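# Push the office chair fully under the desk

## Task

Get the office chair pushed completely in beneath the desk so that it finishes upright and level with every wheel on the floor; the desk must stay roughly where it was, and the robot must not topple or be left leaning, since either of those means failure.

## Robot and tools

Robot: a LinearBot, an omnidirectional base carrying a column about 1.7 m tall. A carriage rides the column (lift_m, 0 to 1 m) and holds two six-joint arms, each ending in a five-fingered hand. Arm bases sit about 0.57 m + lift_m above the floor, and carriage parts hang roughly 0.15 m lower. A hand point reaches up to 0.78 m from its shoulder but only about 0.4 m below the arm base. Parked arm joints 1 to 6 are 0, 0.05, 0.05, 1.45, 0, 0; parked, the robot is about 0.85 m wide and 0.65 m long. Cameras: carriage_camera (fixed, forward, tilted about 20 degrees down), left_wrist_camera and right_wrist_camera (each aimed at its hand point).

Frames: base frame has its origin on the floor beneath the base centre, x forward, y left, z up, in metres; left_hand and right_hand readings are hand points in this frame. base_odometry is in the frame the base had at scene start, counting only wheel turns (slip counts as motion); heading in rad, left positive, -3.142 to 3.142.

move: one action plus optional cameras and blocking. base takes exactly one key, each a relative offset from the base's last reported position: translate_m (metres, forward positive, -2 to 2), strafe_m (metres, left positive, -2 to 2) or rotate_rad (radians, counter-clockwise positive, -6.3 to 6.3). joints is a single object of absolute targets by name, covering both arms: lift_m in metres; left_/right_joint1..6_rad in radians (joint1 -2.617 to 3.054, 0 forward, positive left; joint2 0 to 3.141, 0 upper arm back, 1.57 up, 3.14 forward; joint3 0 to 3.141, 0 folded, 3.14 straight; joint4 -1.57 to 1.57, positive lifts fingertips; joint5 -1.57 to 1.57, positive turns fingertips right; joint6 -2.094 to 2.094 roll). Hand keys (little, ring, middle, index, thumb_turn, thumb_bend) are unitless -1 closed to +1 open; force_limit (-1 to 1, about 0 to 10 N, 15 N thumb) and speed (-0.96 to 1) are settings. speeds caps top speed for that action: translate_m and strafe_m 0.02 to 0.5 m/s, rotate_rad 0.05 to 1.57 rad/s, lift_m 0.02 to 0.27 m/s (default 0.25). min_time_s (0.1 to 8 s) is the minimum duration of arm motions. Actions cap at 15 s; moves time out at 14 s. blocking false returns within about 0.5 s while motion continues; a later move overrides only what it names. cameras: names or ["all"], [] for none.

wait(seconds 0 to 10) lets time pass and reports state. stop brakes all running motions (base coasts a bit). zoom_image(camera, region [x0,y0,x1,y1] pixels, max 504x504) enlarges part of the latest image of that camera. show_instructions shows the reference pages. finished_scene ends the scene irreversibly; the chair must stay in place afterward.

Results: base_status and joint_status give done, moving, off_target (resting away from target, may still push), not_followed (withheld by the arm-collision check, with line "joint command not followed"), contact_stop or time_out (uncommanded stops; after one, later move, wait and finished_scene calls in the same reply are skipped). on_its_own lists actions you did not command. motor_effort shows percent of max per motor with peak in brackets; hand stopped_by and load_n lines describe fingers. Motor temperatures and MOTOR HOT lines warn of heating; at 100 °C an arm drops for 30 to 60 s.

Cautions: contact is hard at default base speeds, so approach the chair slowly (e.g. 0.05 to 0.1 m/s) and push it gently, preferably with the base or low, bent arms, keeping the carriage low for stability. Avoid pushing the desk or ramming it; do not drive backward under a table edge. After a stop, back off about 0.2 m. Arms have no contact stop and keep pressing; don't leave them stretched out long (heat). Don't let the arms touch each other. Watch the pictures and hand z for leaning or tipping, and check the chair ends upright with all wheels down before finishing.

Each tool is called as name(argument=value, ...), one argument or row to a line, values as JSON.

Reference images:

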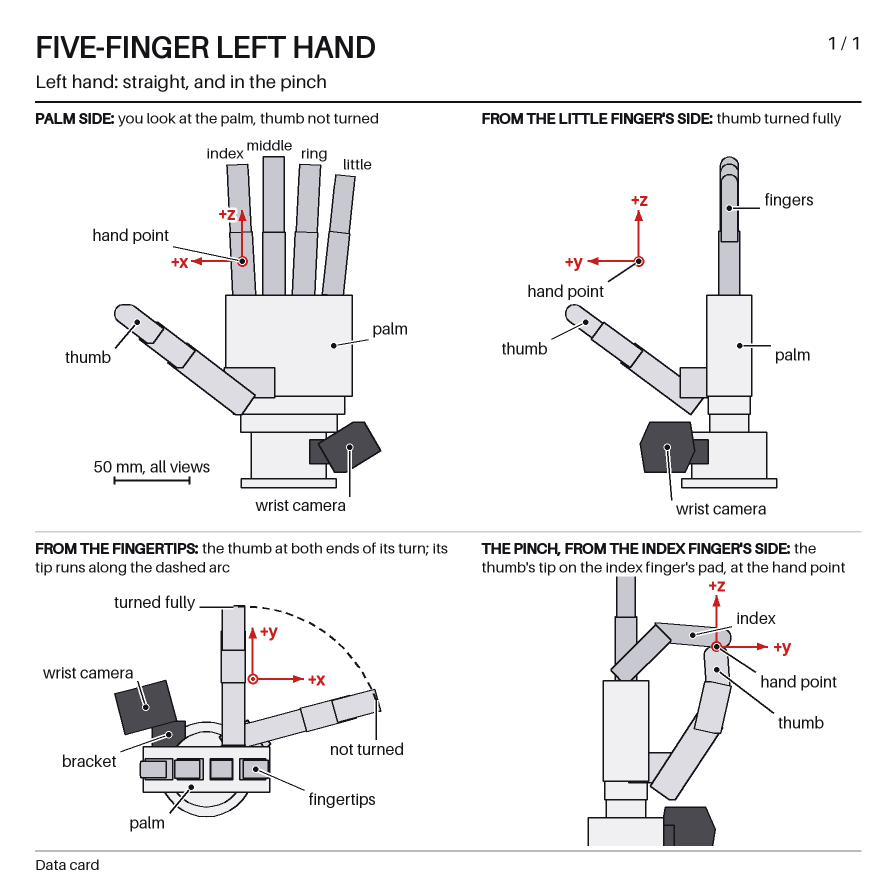

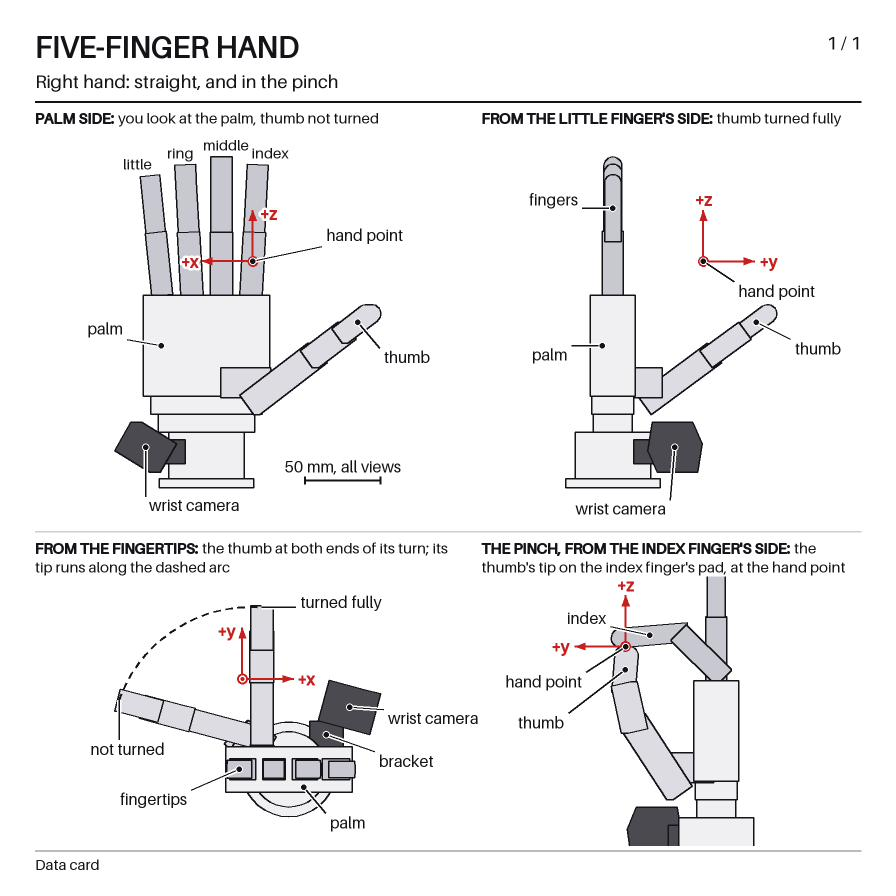

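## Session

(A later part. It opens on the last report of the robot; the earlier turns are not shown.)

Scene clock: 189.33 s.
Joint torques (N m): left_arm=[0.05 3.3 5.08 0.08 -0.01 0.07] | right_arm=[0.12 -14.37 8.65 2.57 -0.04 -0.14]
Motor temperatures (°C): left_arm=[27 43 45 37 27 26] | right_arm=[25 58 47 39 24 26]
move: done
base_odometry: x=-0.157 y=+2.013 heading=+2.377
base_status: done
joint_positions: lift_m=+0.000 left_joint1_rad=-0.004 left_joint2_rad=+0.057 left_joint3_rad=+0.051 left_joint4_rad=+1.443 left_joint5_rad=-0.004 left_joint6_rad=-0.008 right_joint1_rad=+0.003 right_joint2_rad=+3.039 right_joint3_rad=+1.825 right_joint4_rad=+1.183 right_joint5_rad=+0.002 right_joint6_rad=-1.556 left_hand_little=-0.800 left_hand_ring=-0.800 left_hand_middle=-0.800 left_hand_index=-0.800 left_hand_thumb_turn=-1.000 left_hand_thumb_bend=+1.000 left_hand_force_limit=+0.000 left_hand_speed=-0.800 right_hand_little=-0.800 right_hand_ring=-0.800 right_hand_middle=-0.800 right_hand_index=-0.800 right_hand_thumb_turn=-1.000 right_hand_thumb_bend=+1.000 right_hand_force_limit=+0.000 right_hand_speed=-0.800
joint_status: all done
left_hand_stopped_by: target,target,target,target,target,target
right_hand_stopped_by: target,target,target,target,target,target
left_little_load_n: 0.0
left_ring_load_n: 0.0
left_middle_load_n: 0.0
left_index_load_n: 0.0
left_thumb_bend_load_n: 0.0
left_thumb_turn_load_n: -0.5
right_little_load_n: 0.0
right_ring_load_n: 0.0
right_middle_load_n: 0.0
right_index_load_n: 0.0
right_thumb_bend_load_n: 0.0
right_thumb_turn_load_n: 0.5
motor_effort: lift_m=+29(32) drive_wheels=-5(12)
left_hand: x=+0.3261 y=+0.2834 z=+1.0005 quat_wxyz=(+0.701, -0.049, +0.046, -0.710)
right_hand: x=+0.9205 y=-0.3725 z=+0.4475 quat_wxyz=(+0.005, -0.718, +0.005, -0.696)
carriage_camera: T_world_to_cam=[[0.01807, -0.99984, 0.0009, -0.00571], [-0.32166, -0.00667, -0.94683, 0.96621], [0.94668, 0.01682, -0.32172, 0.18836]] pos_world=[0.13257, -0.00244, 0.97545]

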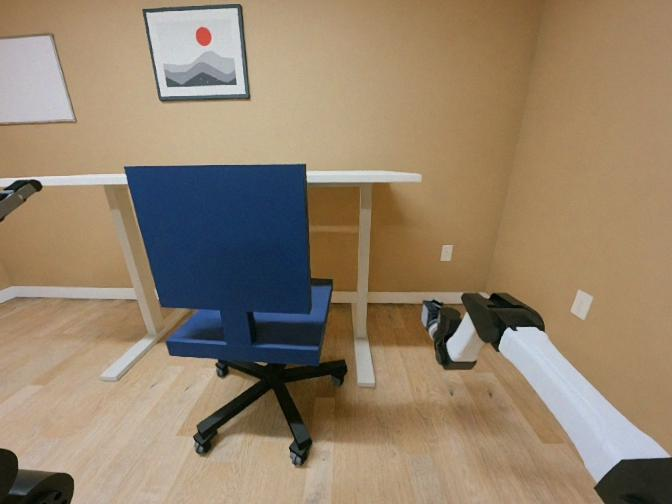

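move(
  base={"translate_m": 0.08},
  joints={"right_joint1_rad": -0.25, "right_joint5_rad": -0.45},
  min_time_s=1,
  speeds={"translate_m": 0.2},
)

move(
  base={"strafe_m": 0.28},
  speeds={"strafe_m": 0.2},
  cameras=["carriage_camera", "right_wrist_camera"],
)

Scene clock: 192.40 s.
Joint torques (N m): left_arm=[0.39 3.28 4.9 0.04 0.03 0.08] | right_arm=[0.25 -14.64 8.47 2.44 -0.16 -0.12]
Motor temperatures (°C): left_arm=[26 43 45 37 27 26] | right_arm=[25 60 47 40 24 26]
move: done
base_odometry: x=-0.214 y=+2.069 heading=+2.376
base_status: done
joint_positions: lift_m=+0.000 left_joint1_rad=-0.004 left_joint2_rad=+0.057 left_joint3_rad=+0.051 left_joint4_rad=+1.447 left_joint5_rad=-0.004 left_joint6_rad=-0.008 right_joint1_rad=-0.249 right_joint2_rad=+3.040 right_joint3_rad=+1.827 right_joint4_rad=+1.188 right_joint5_rad=-0.436 right_joint6_rad=-1.558 left_hand_little=-0.800 left_hand_ring=-0.800 left_hand_middle=-0.800 left_hand_index=-0.800 left_hand_thumb_turn=-1.000 left_hand_thumb_bend=+1.000 left_hand_force_limit=+0.000 left_hand_speed=-0.800 right_hand_little=-0.800 right_hand_ring=-0.800 right_hand_middle=-0.800 right_hand_index=-0.800 right_hand_thumb_turn=-1.000 right_hand_thumb_bend=+1.000 right_hand_force_limit=+0.000 right_hand_speed=-0.800
joint_status: all done
left_hand_stopped_by: target,target,target,target,target,target
right_hand_stopped_by: target,target,target,target,target,target
left_little_load_n: 0.0
left_ring_load_n: 0.0
left_middle_load_n: 0.0
left_index_load_n: 0.0
left_thumb_bend_load_n: 0.0
left_thumb_turn_load_n: 0.0
right_little_load_n: 0.0
right_ring_load_n: 0.0
right_middle_load_n: 0.0
right_index_load_n: 0.0
right_thumb_bend_load_n: 0.0
right_thumb_turn_load_n: 0.0
motor_effort: lift_m=+30(30) drive_wheels=-5(15)
left_hand: x=+0.3251 y=+0.2834 z=+1.0008 quat_wxyz=(+0.701, -0.048, +0.045, -0.710)
right_hand: x=+0.9133 y=-0.4596 z=+0.4490 quat_wxyz=(+0.074, -0.713, -0.059, -0.695)
pictures: none

Scene clock: 194.90 s.
Joint torques (N m): left_arm=[0.09 3.1 4.83 0.02 -0.07 0.08] | right_arm=[0.46 -14.48 8.44 2.44 -0.11 -0.08]
Motor temperatures (°C): left_arm=[26 43 45 37 27 26] | right_arm=[25 61 47 40 24 26]
move: done
base_odometry: x=-0.408 y=+1.867 heading=+2.376
base_status: done
joint_positions: lift_m=+0.000 left_joint1_rad=-0.002 left_joint2_rad=+0.057 left_joint3_rad=+0.051 left_joint4_rad=+1.447 left_joint5_rad=-0.003 left_joint6_rad=-0.008 right_joint1_rad=-0.249 right_joint2_rad=+3.041 right_joint3_rad=+1.827 right_joint4_rad=+1.190 right_joint5_rad=-0.440 right_joint6_rad=-1.558 left_hand_little=-0.800 left_hand_ring=-0.800 left_hand_middle=-0.800 left_hand_index=-0.800 left_hand_thumb_turn=-1.000 left_hand_thumb_bend=+1.000 left_hand_force_limit=+0.000 left_hand_speed=-0.800 right_hand_little=-0.800 right_hand_ring=-0.800 right_hand_middle=-0.800 right_hand_index=-0.800 right_hand_thumb_turn=-1.000 right_hand_thumb_bend=+1.000 right_hand_force_limit=+0.000 right_hand_speed=-0.800
joint_status: not commanded
left_hand_stopped_by: target,target,target,target,target,target
right_hand_stopped_by: target,target,target,target,target,target
left_little_load_n: 0.0
left_ring_load_n: 0.0
left_middle_load_n: 0.0
left_index_load_n: 0.0
left_thumb_bend_load_n: 0.0
left_thumb_turn_load_n: 0.0
right_little_load_n: 0.0
right_ring_load_n: 0.0
right_middle_load_n: 0.0
right_index_load_n: 0.0
right_thumb_bend_load_n: 0.0
right_thumb_turn_load_n: 0.5
motor_effort: lift_m=+30(31) drive_wheels=-2(10)
left_hand: x=+0.3250 y=+0.2834 z=+1.0009 quat_wxyz=(+0.702, -0.047, +0.045, -0.709)
right_hand: x=+0.9133 y=-0.4592 z=+0.4490 quat_wxyz=(+0.075, -0.712, -0.060, -0.696)
carriage_camera: T_world_to_cam=[[0.01807, -0.99984, 0.0009, -0.00571], [-0.32166, -0.00667, -0.94683, 0.96621], [0.94668, 0.01682, -0.32172, 0.18836]] pos_world=[0.13257, -0.00244, 0.97545]
right_wrist_camera: T_world_to_cam=[[0.18779, -0.959, 0.21227, -0.70366], [-0.49607, -0.27913, -0.82219, 0.69495], [0.84773, 0.0491, -0.52815, -0.40085]] pos_world=[0.8167, -0.46114, 0.50904]

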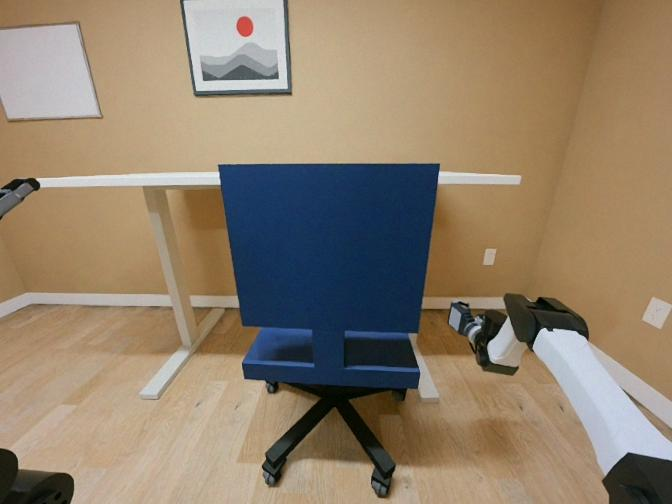

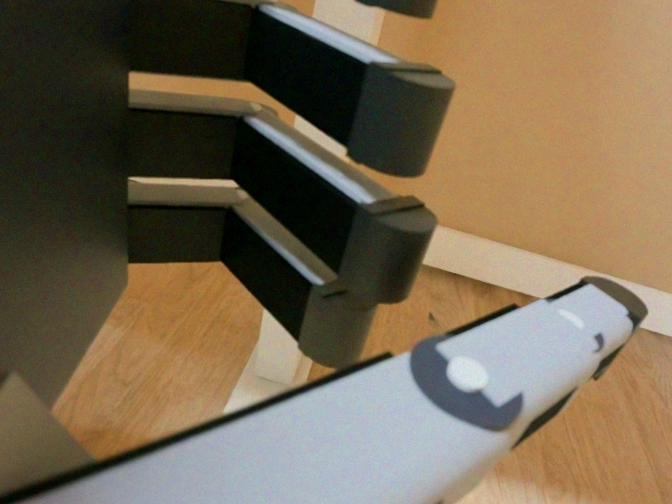

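move(
  base={"strafe_m": 0.38},
  speeds={"strafe_m": 0.13},
  cameras=["carriage_camera"],
)

Scene clock: 199.47 s.
Joint torques (N m): left_arm=[0.06 3.19 5 0 -0.05 0.04] | right_arm=[5.14 -14.72 7.47 2.38 -1.31 0.2]
Motor temperatures (°C): left_arm=[26 42 45 37 27 26] | right_arm=[25 61 47 41 24 26]
move: done
base_odometry: x=-0.672 y=+1.593 heading=+2.376
base_status: done
joint_positions: lift_m=+0.000 left_joint1_rad=-0.002 left_joint2_rad=+0.057 left_joint3_rad=+0.051 left_joint4_rad=+1.450 left_joint5_rad=-0.003 left_joint6_rad=-0.008 right_joint1_rad=-0.311 right_joint2_rad=+3.042 right_joint3_rad=+1.835 right_joint4_rad=+1.192 right_joint5_rad=-0.312 right_joint6_rad=-1.585 left_hand_little=-0.800 left_hand_ring=-0.800 left_hand_middle=-0.800 left_hand_index=-0.800 left_hand_thumb_turn=-1.000 left_hand_thumb_bend=+1.000 left_hand_force_limit=+0.000 left_hand_speed=-0.800 right_hand_little=-0.800 right_hand_ring=-0.800 right_hand_middle=-0.800 right_hand_index=-0.800 right_hand_thumb_turn=-1.000 right_hand_thumb_bend=+1.000 right_hand_force_limit=+0.000 right_hand_speed=-0.800
joint_status: not commanded
left_hand_stopped_by: target,target,target,target,target,target
right_hand_stopped_by: target,target,target,target,target,target
left_little_load_n: 0.0
left_ring_load_n: 0.0
left_middle_load_n: 0.0
left_index_load_n: 0.0
left_thumb_bend_load_n: 0.0
left_thumb_turn_load_n: -0.5
right_little_load_n: 0.0
right_ring_load_n: 0.0
right_middle_load_n: 0.0
right_index_load_n: 0.0
right_thumb_bend_load_n: 0.0
right_thumb_turn_load_n: 0.0
motor_effort: lift_m=+29(33) drive_wheels=+3(9)
left_hand: x=+0.3244 y=+0.2834 z=+1.0011 quat_wxyz=(+0.702, -0.046, +0.044, -0.709)
right_hand: x=+0.8988 y=-0.5277 z=+0.4539 quat_wxyz=(-0.003, -0.712, -0.004, -0.702)
carriage_camera: T_world_to_cam=[[0.01807, -0.99984, 0.0009, -0.00571], [-0.32166, -0.00667, -0.94683, 0.96621], [0.94668, 0.01682, -0.32172, 0.18836]] pos_world=[0.13257, -0.00244, 0.97545]

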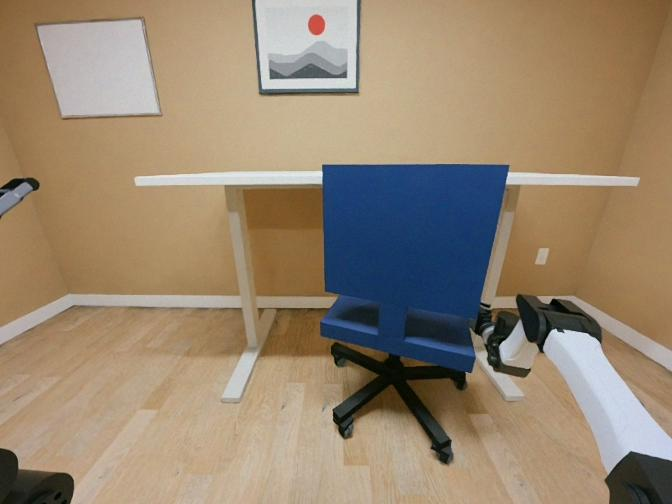

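move(
  base={"strafe_m": -0.1},
  speeds={"strafe_m": 0.2},
)

move(
  base={"translate_m": -0.3},
  speeds={"translate_m": 0.25},
)

move(
  base={"strafe_m": -0.12},
  joints={"lift_m": 0.12, "left_joint1_rad": -0.45, "left_joint2_rad": 2.2, "left_joint3_rad": 1.35, "left_joint4_rad": -0.72, "left_joint5_rad": 0, "left_joint6_rad": -0.45, "right_joint1_rad": 0.45, "right_joint2_rad": 2.2, "right_joint3_rad": 1.35, "right_joint4_rad": -0.72, "right_joint5_rad": 0, "right_joint6_rad": 0.45},
  min_time_s=2.5,
  speeds={"strafe_m": 0.2},
  cameras=["carriage_camera"],
)

Scene clock: 201.97 s.
Joint torques (N m): left_arm=[-0.03 3.29 4.68 -0.1 0 0.08] | right_arm=[0.35 -14.64 7.8 2.38 -0.14 0.12]
Motor temperatures (°C): left_arm=[26 42 45 37 27 26] | right_arm=[25 61 47 41 24 26]
move: done
base_odometry: x=-0.602 y=+1.665 heading=+2.376
base_status: done
joint_positions: lift_m=+0.000 left_joint1_rad=-0.001 left_joint2_rad=+0.057 left_joint3_rad=+0.051 left_joint4_rad=+1.450 left_joint5_rad=-0.003 left_joint6_rad=-0.008 right_joint1_rad=-0.254 right_joint2_rad=+3.042 right_joint3_rad=+1.835 right_joint4_rad=+1.193 right_joint5_rad=-0.437 right_joint6_rad=-1.582 left_hand_little=-0.800 left_hand_ring=-0.800 left_hand_middle=-0.800 left_hand_index=-0.800 left_hand_thumb_turn=-1.000 left_hand_thumb_bend=+1.000 left_hand_force_limit=+0.000 left_hand_speed=-0.800 right_hand_little=-0.800 right_hand_ring=-0.800 right_hand_middle=-0.800 right_hand_index=-0.800 right_hand_thumb_turn=-1.000 right_hand_thumb_bend=+1.000 right_hand_force_limit=+0.000 right_hand_speed=-0.800
joint_status: not commanded
left_hand_stopped_by: target,target,target,target,target,target
right_hand_stopped_by: target,target,target,target,target,target
left_little_load_n: 0.0
left_ring_load_n: 0.0
left_middle_load_n: 0.0
left_index_load_n: 0.0
left_thumb_bend_load_n: 0.0
left_thumb_turn_load_n: 0.0
right_little_load_n: 0.0
right_ring_load_n: 0.0
right_middle_load_n: 0.0
right_index_load_n: 0.0
right_thumb_bend_load_n: 0.0
right_thumb_turn_load_n: 0.0
motor_effort: lift_m=+29(31) drive_wheels=+9(9)
left_hand: x=+0.3242 y=+0.2834 z=+1.0012 quat_wxyz=(+0.702, -0.046, +0.044, -0.709)
right_hand: x=+0.9145 y=-0.4638 z=+0.4538 quat_wxyz=(+0.063, -0.708, -0.067, -0.700)
pictures: none

Scene clock: 204.57 s.
Joint torques (N m): left_arm=[0.13 3.37 4.85 -0.08 0 0.09] | right_arm=[0.38 -14.93 7.65 2.35 -0.12 0.18]
Motor temperatures (°C): left_arm=[26 41 45 36 27 26] | right_arm=[25 62 48 42 24 26]
move: done
base_odometry: x=-0.386 y=+1.457 heading=+2.376
base_status: done
joint_positions: lift_m=+0.000 left_joint1_rad=-0.001 left_joint2_rad=+0.057 left_joint3_rad=+0.051 left_joint4_rad=+1.451 left_joint5_rad=-0.003 left_joint6_rad=-0.008 right_joint1_rad=-0.251 right_joint2_rad=+3.043 right_joint3_rad=+1.835 right_joint4_rad=+1.192 right_joint5_rad=-0.439 right_joint6_rad=-1.582 left_hand_little=-0.800 left_hand_ring=-0.800 left_hand_middle=-0.800 left_hand_index=-0.800 left_hand_thumb_turn=-1.000 left_hand_thumb_bend=+1.000 left_hand_force_limit=+0.000 left_hand_speed=-0.800 right_hand_little=-0.800 right_hand_ring=-0.800 right_hand_middle=-0.800 right_hand_index=-0.800 right_hand_thumb_turn=-1.000 right_hand_thumb_bend=+1.000 right_hand_force_limit=+0.000 right_hand_speed=-0.800
joint_status: not commanded
left_hand_stopped_by: target,target,target,target,target,target
right_hand_stopped_by: target,target,target,target,target,target
left_little_load_n: 0.0
left_ring_load_n: 0.0
left_middle_load_n: 0.0
left_index_load_n: 0.0
left_thumb_bend_load_n: 0.5
left_thumb_turn_load_n: 0.0
right_little_load_n: 0.0
right_ring_load_n: 0.0
right_middle_load_n: 0.0
right_index_load_n: 0.0
right_thumb_bend_load_n: 0.0
right_thumb_turn_load_n: 0.5
motor_effort: lift_m=+28(31) drive_wheels=-1(12)
left_hand: x=+0.3241 y=+0.2834 z=+1.0012 quat_wxyz=(+0.702, -0.046, +0.044, -0.709)
right_hand: x=+0.9147 y=-0.4618 z=+0.4531 quat_wxyz=(+0.064, -0.709, -0.068, -0.699)
pictures: none

Scene clock: 207.50 s.
Joint torques (N m): left_arm=[-0.28 -8.25 6.17 0.15 0.01 -0.17] | right_arm=[0.81 -15.32 5.34 0.31 -0.03 0.17]
Motor temperatures (°C): left_arm=[26 41 45 37 27 26] | right_arm=[25 65 47 42 24 26]
move: done
base_odometry: x=-0.303 y=+1.543 heading=+2.376
base_status: done
joint_positions: lift_m=+0.120 left_joint1_rad=-0.446 left_joint2_rad=+2.183 left_joint3_rad=+1.331 left_joint4_rad=-0.706 left_joint5_rad=-0.002 left_joint6_rad=-0.440 right_joint1_rad=+0.446 right_joint2_rad=+2.243 right_joint3_rad=+1.357 right_joint4_rad=-0.712 right_joint5_rad=-0.013 right_joint6_rad=+0.436 left_hand_little=-0.800 left_hand_ring=-0.800 left_hand_middle=-0.800 left_hand_index=-0.800 left_hand_thumb_turn=-1.000 left_hand_thumb_bend=+1.000 left_hand_force_limit=+0.000 left_hand_speed=-0.800 right_hand_little=-0.800 right_hand_ring=-0.800 right_hand_middle=-0.800 right_hand_index=-0.800 right_hand_thumb_turn=-1.000 right_hand_thumb_bend=+1.000 right_hand_force_limit=+0.000 right_hand_speed=-0.800
joint_status: all done
left_hand_stopped_by: target,target,target,target,target,target
right_hand_stopped_by: target,target,target,target,target,target
left_little_load_n: 0.0
left_ring_load_n: 0.0
left_middle_load_n: 0.0
left_index_load_n: 0.0
left_thumb_bend_load_n: 0.5
left_thumb_turn_load_n: 0.0
right_little_load_n: 0.0
right_ring_load_n: 0.0
right_middle_load_n: 0.0
right_index_load_n: 0.0
right_thumb_bend_load_n: 0.0
right_thumb_turn_load_n: 0.0
motor_effort: lift_m=+27(35) drive_wheels=+2(10)
left_hand: x=+0.5133 y=+0.1196 z=+0.5918 quat_wxyz=(+0.003, -0.705, +0.709, -0.006)
right_hand: x=+0.5088 y=-0.1185 z=+0.5779 quat_wxyz=(-0.011, -0.711, +0.704, +0.011)
carriage_camera: T_world_to_cam=[[0.01807, -0.99984, 0.0009, -0.00582], [-0.32166, -0.00667, -0.94683, 1.08002], [0.94668, 0.01682, -0.32172, 0.22703]] pos_world=[0.13257, -0.00244, 1.09565]

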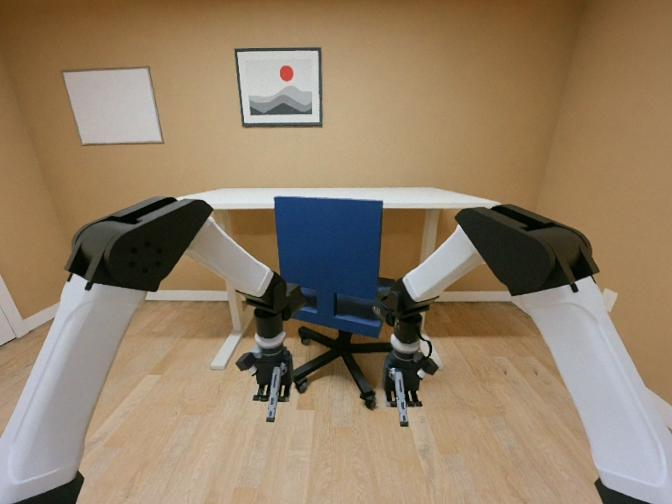

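move(
  base={"translate_m": 0.58},
  speeds={"translate_m": 0.15},
  cameras=["carriage_camera"],
)

Scene clock: 212.90 s.
Joint torques (N m): left_arm=[6.91 -1.7 12.92 2.95 0.03 -0.08] | right_arm=[-8.34 -1.58 18.17 3.48 -0.09 0.22]
Motor temperatures (°C): left_arm=[27 42 45 37 27 26] | right_arm=[25 65 48 42 24 26]
move: done
base_odometry: x=-0.720 y=+1.945 heading=+2.376
base_status: done
joint_positions: lift_m=+0.120 left_joint1_rad=-0.545 left_joint2_rad=+2.125 left_joint3_rad=+1.234 left_joint4_rad=-1.069 left_joint5_rad=-0.007 left_joint6_rad=-0.442 right_joint1_rad=+0.558 right_joint2_rad=+2.120 right_joint3_rad=+1.210 right_joint4_rad=-1.045 right_joint5_rad=+0.001 right_joint6_rad=+0.440 left_hand_little=-0.800 left_hand_ring=-0.800 left_hand_middle=-0.800 left_hand_index=-0.800 left_hand_thumb_turn=-1.000 left_hand_thumb_bend=+1.000 left_hand_force_limit=+0.000 left_hand_speed=-0.800 right_hand_little=-0.800 right_hand_ring=-0.800 right_hand_middle=-0.800 right_hand_index=-0.800 right_hand_thumb_turn=-1.000 right_hand_thumb_bend=+1.000 right_hand_force_limit=+0.000 right_hand_speed=-0.800
joint_status: not commanded
left_hand_stopped_by: target,target,target,target,target,target
right_hand_stopped_by: target,target,target,target,target,target
left_little_load_n: 0.0
left_ring_load_n: 0.0
left_middle_load_n: 0.0
left_index_load_n: 0.0
left_thumb_bend_load_n: 0.0
left_thumb_turn_load_n: 0.0
right_little_load_n: 0.0
right_ring_load_n: 0.0
right_middle_load_n: 0.0
right_index_load_n: 0.0
right_thumb_bend_load_n: 0.0
right_thumb_turn_load_n: 0.0
motor_effort: lift_m=+23(30) drive_wheels=+22(27)
left_hand: x=+0.3895 y=+0.1560 z=+0.6282 quat_wxyz=(-0.052, -0.657, +0.729, +0.186)
right_hand: x=+0.3847 y=-0.1544 z=+0.6250 quat_wxyz=(-0.183, -0.734, +0.652, +0.054)
carriage_camera: T_world_to_cam=[[0.01807, -0.99984, 0.0009, -0.00582], [-0.32166, -0.00667, -0.94683, 1.08031], [0.94668, 0.01682, -0.32172, 0.22713]] pos_world=[0.13257, -0.00244, 1.09595]

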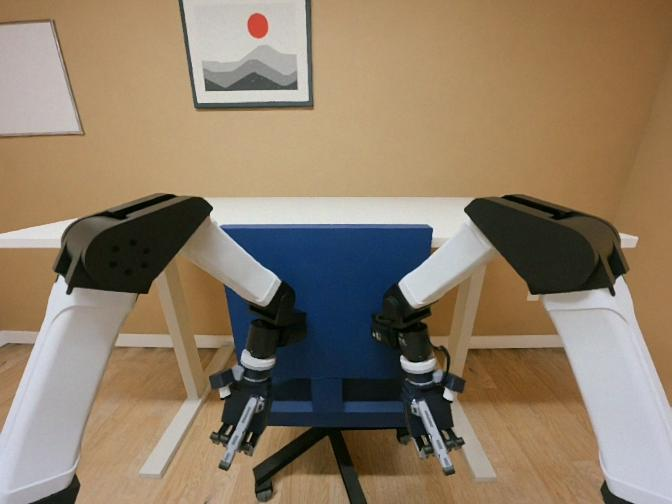

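move(
  base={"translate_m": -0.12},
  speeds={"translate_m": 0.12},
  cameras=["carriage_camera"],
)

zoom_image(
  camera="carriage_camera",
  region=[180, 170, 500, 504],
)

Scene clock: 215.07 s.
Joint torques (N m): left_arm=[-0.05 -9.83 5.65 0.34 -0.03 -0.09] | right_arm=[0.5 -11.59 7.6 0.45 -0.06 0.16]
Motor temperatures (°C): left_arm=[27 42 46 37 27 26] | right_arm=[26 64 49 42 24 26]
move: done
base_odometry: x=-0.634 y=+1.862 heading=+2.377
base_status: done
joint_positions: lift_m=+0.120 left_joint1_rad=-0.449 left_joint2_rad=+2.196 left_joint3_rad=+1.337 left_joint4_rad=-0.732 left_joint5_rad=-0.007 left_joint6_rad=-0.442 right_joint1_rad=+0.448 right_joint2_rad=+2.204 right_joint3_rad=+1.332 right_joint4_rad=-0.728 right_joint5_rad=+0.001 right_joint6_rad=+0.440 left_hand_little=-0.800 left_hand_ring=-0.800 left_hand_middle=-0.800 left_hand_index=-0.800 left_hand_thumb_turn=-1.000 left_hand_thumb_bend=+1.000 left_hand_force_limit=+0.000 left_hand_speed=-0.800 right_hand_little=-0.800 right_hand_ring=-0.800 right_hand_middle=-0.800 right_hand_index=-0.800 right_hand_thumb_turn=-1.000 right_hand_thumb_bend=+1.000 right_hand_force_limit=+0.000 right_hand_speed=-0.800
joint_status: not commanded
left_hand_stopped_by: target,target,target,target,target,target
right_hand_stopped_by: target,target,target,target,target,target
left_little_load_n: 0.0
left_ring_load_n: 0.0
left_middle_load_n: 0.0
left_index_load_n: 0.0
left_thumb_bend_load_n: 0.0
left_thumb_turn_load_n: 0.0
right_little_load_n: 0.0
right_ring_load_n: 0.0
right_middle_load_n: 0.0
right_index_load_n: 0.0
right_thumb_bend_load_n: 0.0
right_thumb_turn_load_n: 0.0
motor_effort: lift_m=+26(29) drive_wheels=+4(19)
left_hand: x=+0.5067 y=+0.1225 z=+0.5895 quat_wxyz=(+0.000, -0.705, +0.710, +0.010)
right_hand: x=+0.5037 y=-0.1230 z=+0.5862 quat_wxyz=(-0.014, -0.710, +0.704, +0.005)
carriage_camera: T_world_to_cam=[[0.01807, -0.99984, 0.0009, -0.00582], [-0.32166, -0.00667, -0.94683, 1.08002], [0.94668, 0.01682, -0.32172, 0.22703]] pos_world=[0.13257, -0.00244, 1.09565]

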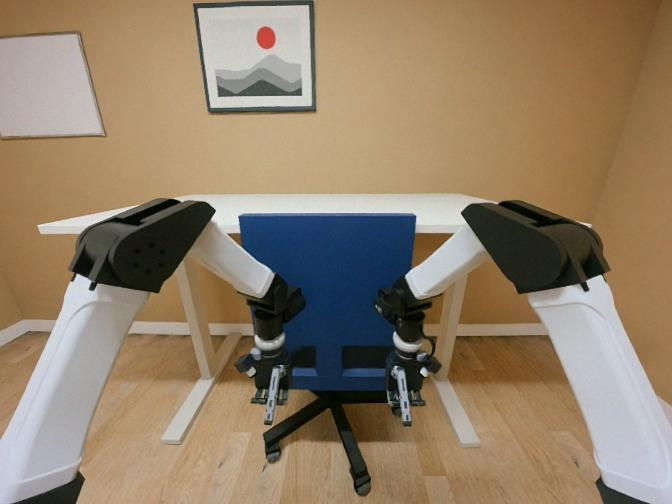

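Scaled by 1.509.

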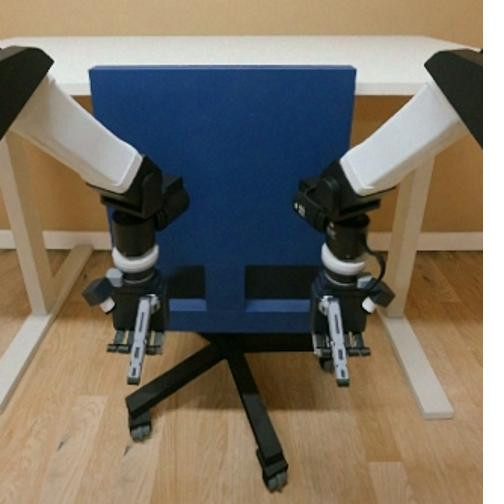

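move(
  base={"translate_m": -0.35},
  speeds={"translate_m": 0.25},
  cameras=["carriage_camera"],
)

zoom_image(
  camera="carriage_camera",
  region=[220, 160, 450, 400],
)

Scene clock: 219.37 s.
Joint torques (N m): left_arm=[-0.17 -9.21 5.38 0.28 -0.03 -0.14] | right_arm=[0.25 -11.47 7.58 0.4 -0.08 0.17]
Motor temperatures (°C): left_arm=[27 42 45 37 27 26] | right_arm=[25 65 49 41 24 26]
move: done
base_odometry: x=-0.381 y=+1.620 heading=+2.376
base_status: done
joint_positions: lift_m=+0.120 left_joint1_rad=-0.449 left_joint2_rad=+2.196 left_joint3_rad=+1.337 left_joint4_rad=-0.726 left_joint5_rad=-0.006 left_joint6_rad=-0.442 right_joint1_rad=+0.449 right_joint2_rad=+2.204 right_joint3_rad=+1.332 right_joint4_rad=-0.723 right_joint5_rad=+0.001 right_joint6_rad=+0.440 left_hand_little=-0.800 left_hand_ring=-0.800 left_hand_middle=-0.800 left_hand_index=-0.800 left_hand_thumb_turn=-1.000 left_hand_thumb_bend=+1.000 left_hand_force_limit=+0.000 left_hand_speed=-0.800 right_hand_little=-0.800 right_hand_ring=-0.800 right_hand_middle=-0.800 right_hand_index=-0.800 right_hand_thumb_turn=-1.000 right_hand_thumb_bend=+1.000 right_hand_force_limit=+0.000 right_hand_speed=-0.800
joint_status: not commanded
left_hand_stopped_by: target,target,target,target,target,target
right_hand_stopped_by: target,target,target,target,target,target
left_little_load_n: 0.0
left_ring_load_n: 0.0
left_middle_load_n: 0.0
left_index_load_n: 0.0
left_thumb_bend_load_n: 0.0
left_thumb_turn_load_n: 0.0
right_little_load_n: 0.0
right_ring_load_n: 0.0
right_middle_load_n: 0.0
right_index_load_n: 0.0
right_thumb_bend_load_n: -0.5
right_thumb_turn_load_n: 0.0
motor_effort: lift_m=+27(29) drive_wheels=-1(10)
left_hand: x=+0.5080 y=+0.1217 z=+0.5893 quat_wxyz=(+0.001, -0.705, +0.710, +0.008)
right_hand: x=+0.5047 y=-0.1223 z=+0.5860 quat_wxyz=(-0.012, -0.710, +0.704, +0.004)
carriage_camera: T_world_to_cam=[[0.01807, -0.99984, 0.0009, -0.00582], [-0.32166, -0.00667, -0.94683, 1.08002], [0.94668, 0.01682, -0.32172, 0.22703]] pos_world=[0.13257, -0.00244, 1.09565]

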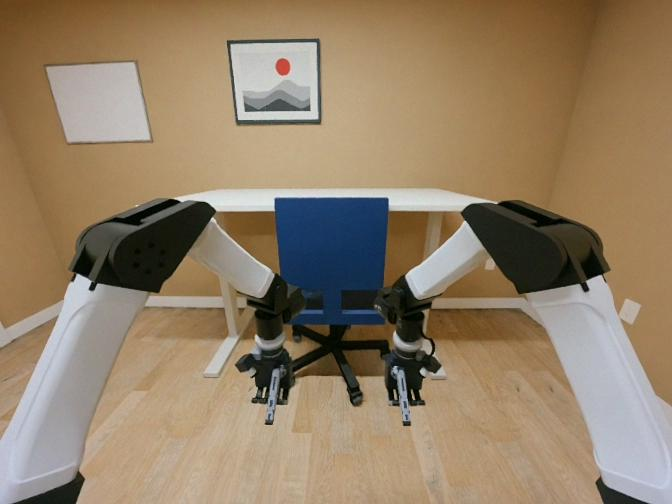

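Scaled by 2.100.

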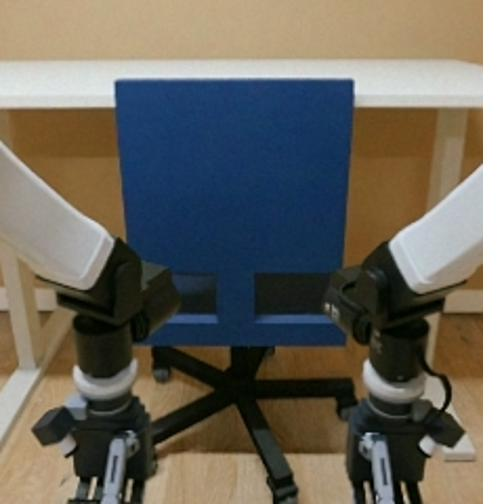

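move(
  base={"strafe_m": 1.05},
  joints={"lift_m": 0.2, "right_joint1_rad": 0, "right_joint2_rad": 0.05, "right_joint3_rad": 0.05, "right_joint4_rad": 1.45, "right_joint5_rad": 0, "right_joint6_rad": 0, "left_joint1_rad": 0, "left_joint2_rad": 0.05, "left_joint3_rad": 0.05, "left_joint4_rad": 1.45, "left_joint5_rad": 0, "left_joint6_rad": 0},
  min_time_s=2,
  speeds={"strafe_m": 0.35},
)

move(
  base={"rotate_rad": -1.1},
  speeds={"rotate_rad": 0.8},
  cameras=["carriage_camera"],
)

zoom_image(
  camera="carriage_camera",
  region=[80, 120, 400, 420],
)

Scene clock: 224.97 s.
Joint torques (N m): left_arm=[0.34 2.88 4.4 0.15 0 0.07] | right_arm=[-0.06 3.74 5.76 0.16 -0.13 -0.05]
Motor temperatures (°C): left_arm=[27 42 45 37 27 26] | right_arm=[25 63 48 41 24 26]
move: done
base_odometry: x=-1.108 y=+0.862 heading=+2.377
base_status: done
joint_positions: lift_m=+0.200 left_joint1_rad=-0.005 left_joint2_rad=+0.060 left_joint3_rad=+0.058 left_joint4_rad=+1.437 left_joint5_rad=-0.004 left_joint6_rad=-0.009 right_joint1_rad=+0.004 right_joint2_rad=+0.056 right_joint3_rad=+0.057 right_joint4_rad=+1.444 right_joint5_rad=+0.002 right_joint6_rad=+0.012 left_hand_little=-0.800 left_hand_ring=-0.800 left_hand_middle=-0.800 left_hand_index=-0.800 left_hand_thumb_turn=-1.000 left_hand_thumb_bend=+1.000 left_hand_force_limit=+0.000 left_hand_speed=-0.800 right_hand_little=-0.800 right_hand_ring=-0.800 right_hand_middle=-0.800 right_hand_index=-0.800 right_hand_thumb_turn=-1.000 right_hand_thumb_bend=+1.000 right_hand_force_limit=+0.000 right_hand_speed=-0.800
joint_status: all done
left_hand_stopped_by: target,target,target,target,target,target
right_hand_stopped_by: target,target,target,target,target,target
left_little_load_n: 0.0
left_ring_load_n: 0.0
left_middle_load_n: 0.0
left_index_load_n: 0.0
left_thumb_bend_load_n: 0.0
left_thumb_turn_load_n: 0.0
right_little_load_n: 0.0
right_ring_load_n: 0.0
right_middle_load_n: 0.0
right_index_load_n: 0.0
right_thumb_bend_load_n: 0.0
right_thumb_turn_load_n: 0.0
motor_effort: lift_m=+27(35) drive_wheels=-2(8)
left_hand: x=+0.3258 y=+0.2834 z=+1.2025 quat_wxyz=(+0.701, -0.049, +0.046, -0.710)
right_hand: x=+0.3231 y=-0.2829 z=+1.2030 quat_wxyz=(+0.711, -0.043, +0.045, -0.700)
pictures: none

Scene clock: 227.67 s.
Joint torques (N m): left_arm=[0.42 3.06 4.51 0.02 0.02 0.12] | right_arm=[-0.03 3.82 5.9 0.06 -0.09 -0.08]
Motor temperatures (°C): left_arm=[27 42 45 37 27 26] | right_arm=[25 62 48 41 24 26]
move: done
base_odometry: x=-1.108 y=+0.862 heading=+1.277
base_status: done
joint_positions: lift_m=+0.200 left_joint1_rad=-0.005 left_joint2_rad=+0.060 left_joint3_rad=+0.058 left_joint4_rad=+1.445 left_joint5_rad=-0.004 left_joint6_rad=-0.009 right_joint1_rad=+0.004 right_joint2_rad=+0.056 right_joint3_rad=+0.055 right_joint4_rad=+1.447 right_joint5_rad=+0.002 right_joint6_rad=+0.012 left_hand_little=-0.800 left_hand_ring=-0.800 left_hand_middle=-0.800 left_hand_index=-0.800 left_hand_thumb_turn=-1.000 left_hand_thumb_bend=+1.000 left_hand_force_limit=+0.000 left_hand_speed=-0.800 right_hand_little=-0.800 right_hand_ring=-0.800 right_hand_middle=-0.800 right_hand_index=-0.800 right_hand_thumb_turn=-1.000 right_hand_thumb_bend=+1.000 right_hand_force_limit=+0.000 right_hand_speed=-0.800
joint_status: not commanded
left_hand_stopped_by: target,target,target,target,target,target
right_hand_stopped_by: target,target,target,target,target,target
left_little_load_n: 0.0
left_ring_load_n: 0.0
left_middle_load_n: 0.0
left_index_load_n: 0.0
left_thumb_bend_load_n: 0.0
left_thumb_turn_load_n: 0.0
right_little_load_n: 0.0
right_ring_load_n: 0.0
right_middle_load_n: 0.0
right_index_load_n: 0.0
right_thumb_bend_load_n: 0.0
right_thumb_turn_load_n: 0.0
motor_effort: lift_m=+29(30) drive_wheels=+7(15)
left_hand: x=+0.3239 y=+0.2834 z=+1.2032 quat_wxyz=(+0.701, -0.046, +0.043, -0.710)
right_hand: x=+0.3227 y=-0.2828 z=+1.2027 quat_wxyz=(+0.711, -0.043, +0.044, -0.700)
carriage_camera: T_world_to_cam=[[0.01807, -0.99984, 0.0009, -0.00589], [-0.32166, -0.00667, -0.94683, 1.15577], [0.94668, 0.01682, -0.32172, 0.25277]] pos_world=[0.13257, -0.00244, 1.17565]

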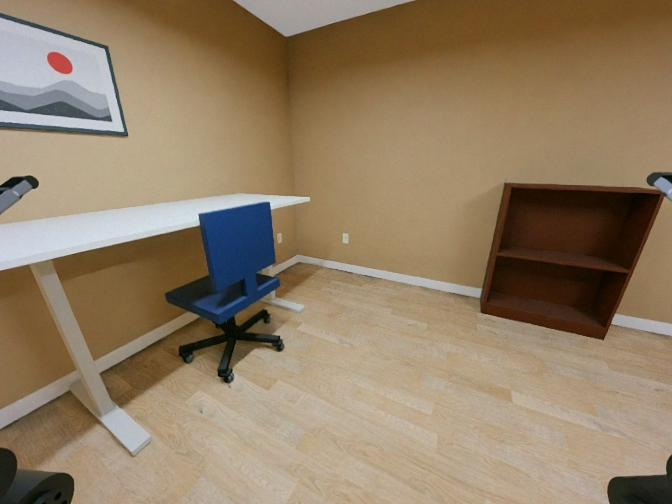

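Scaled by 1.575.

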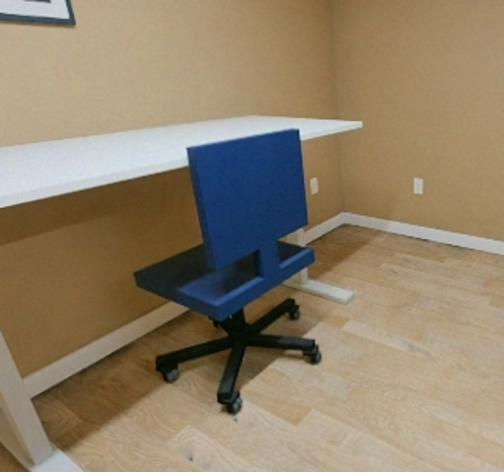

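zoom_image(
  camera="carriage_camera",
  region=[150, 180, 320, 310],
)

Scaled by 2.965.

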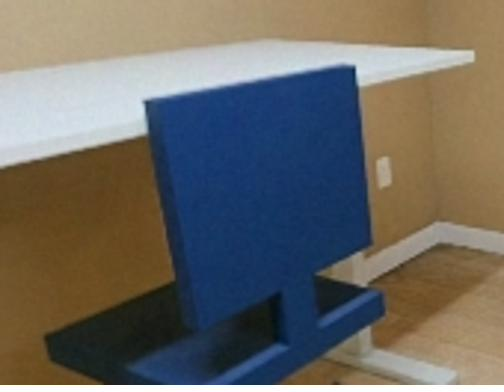

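finished_scene(
)

The scene is finished: the task was done.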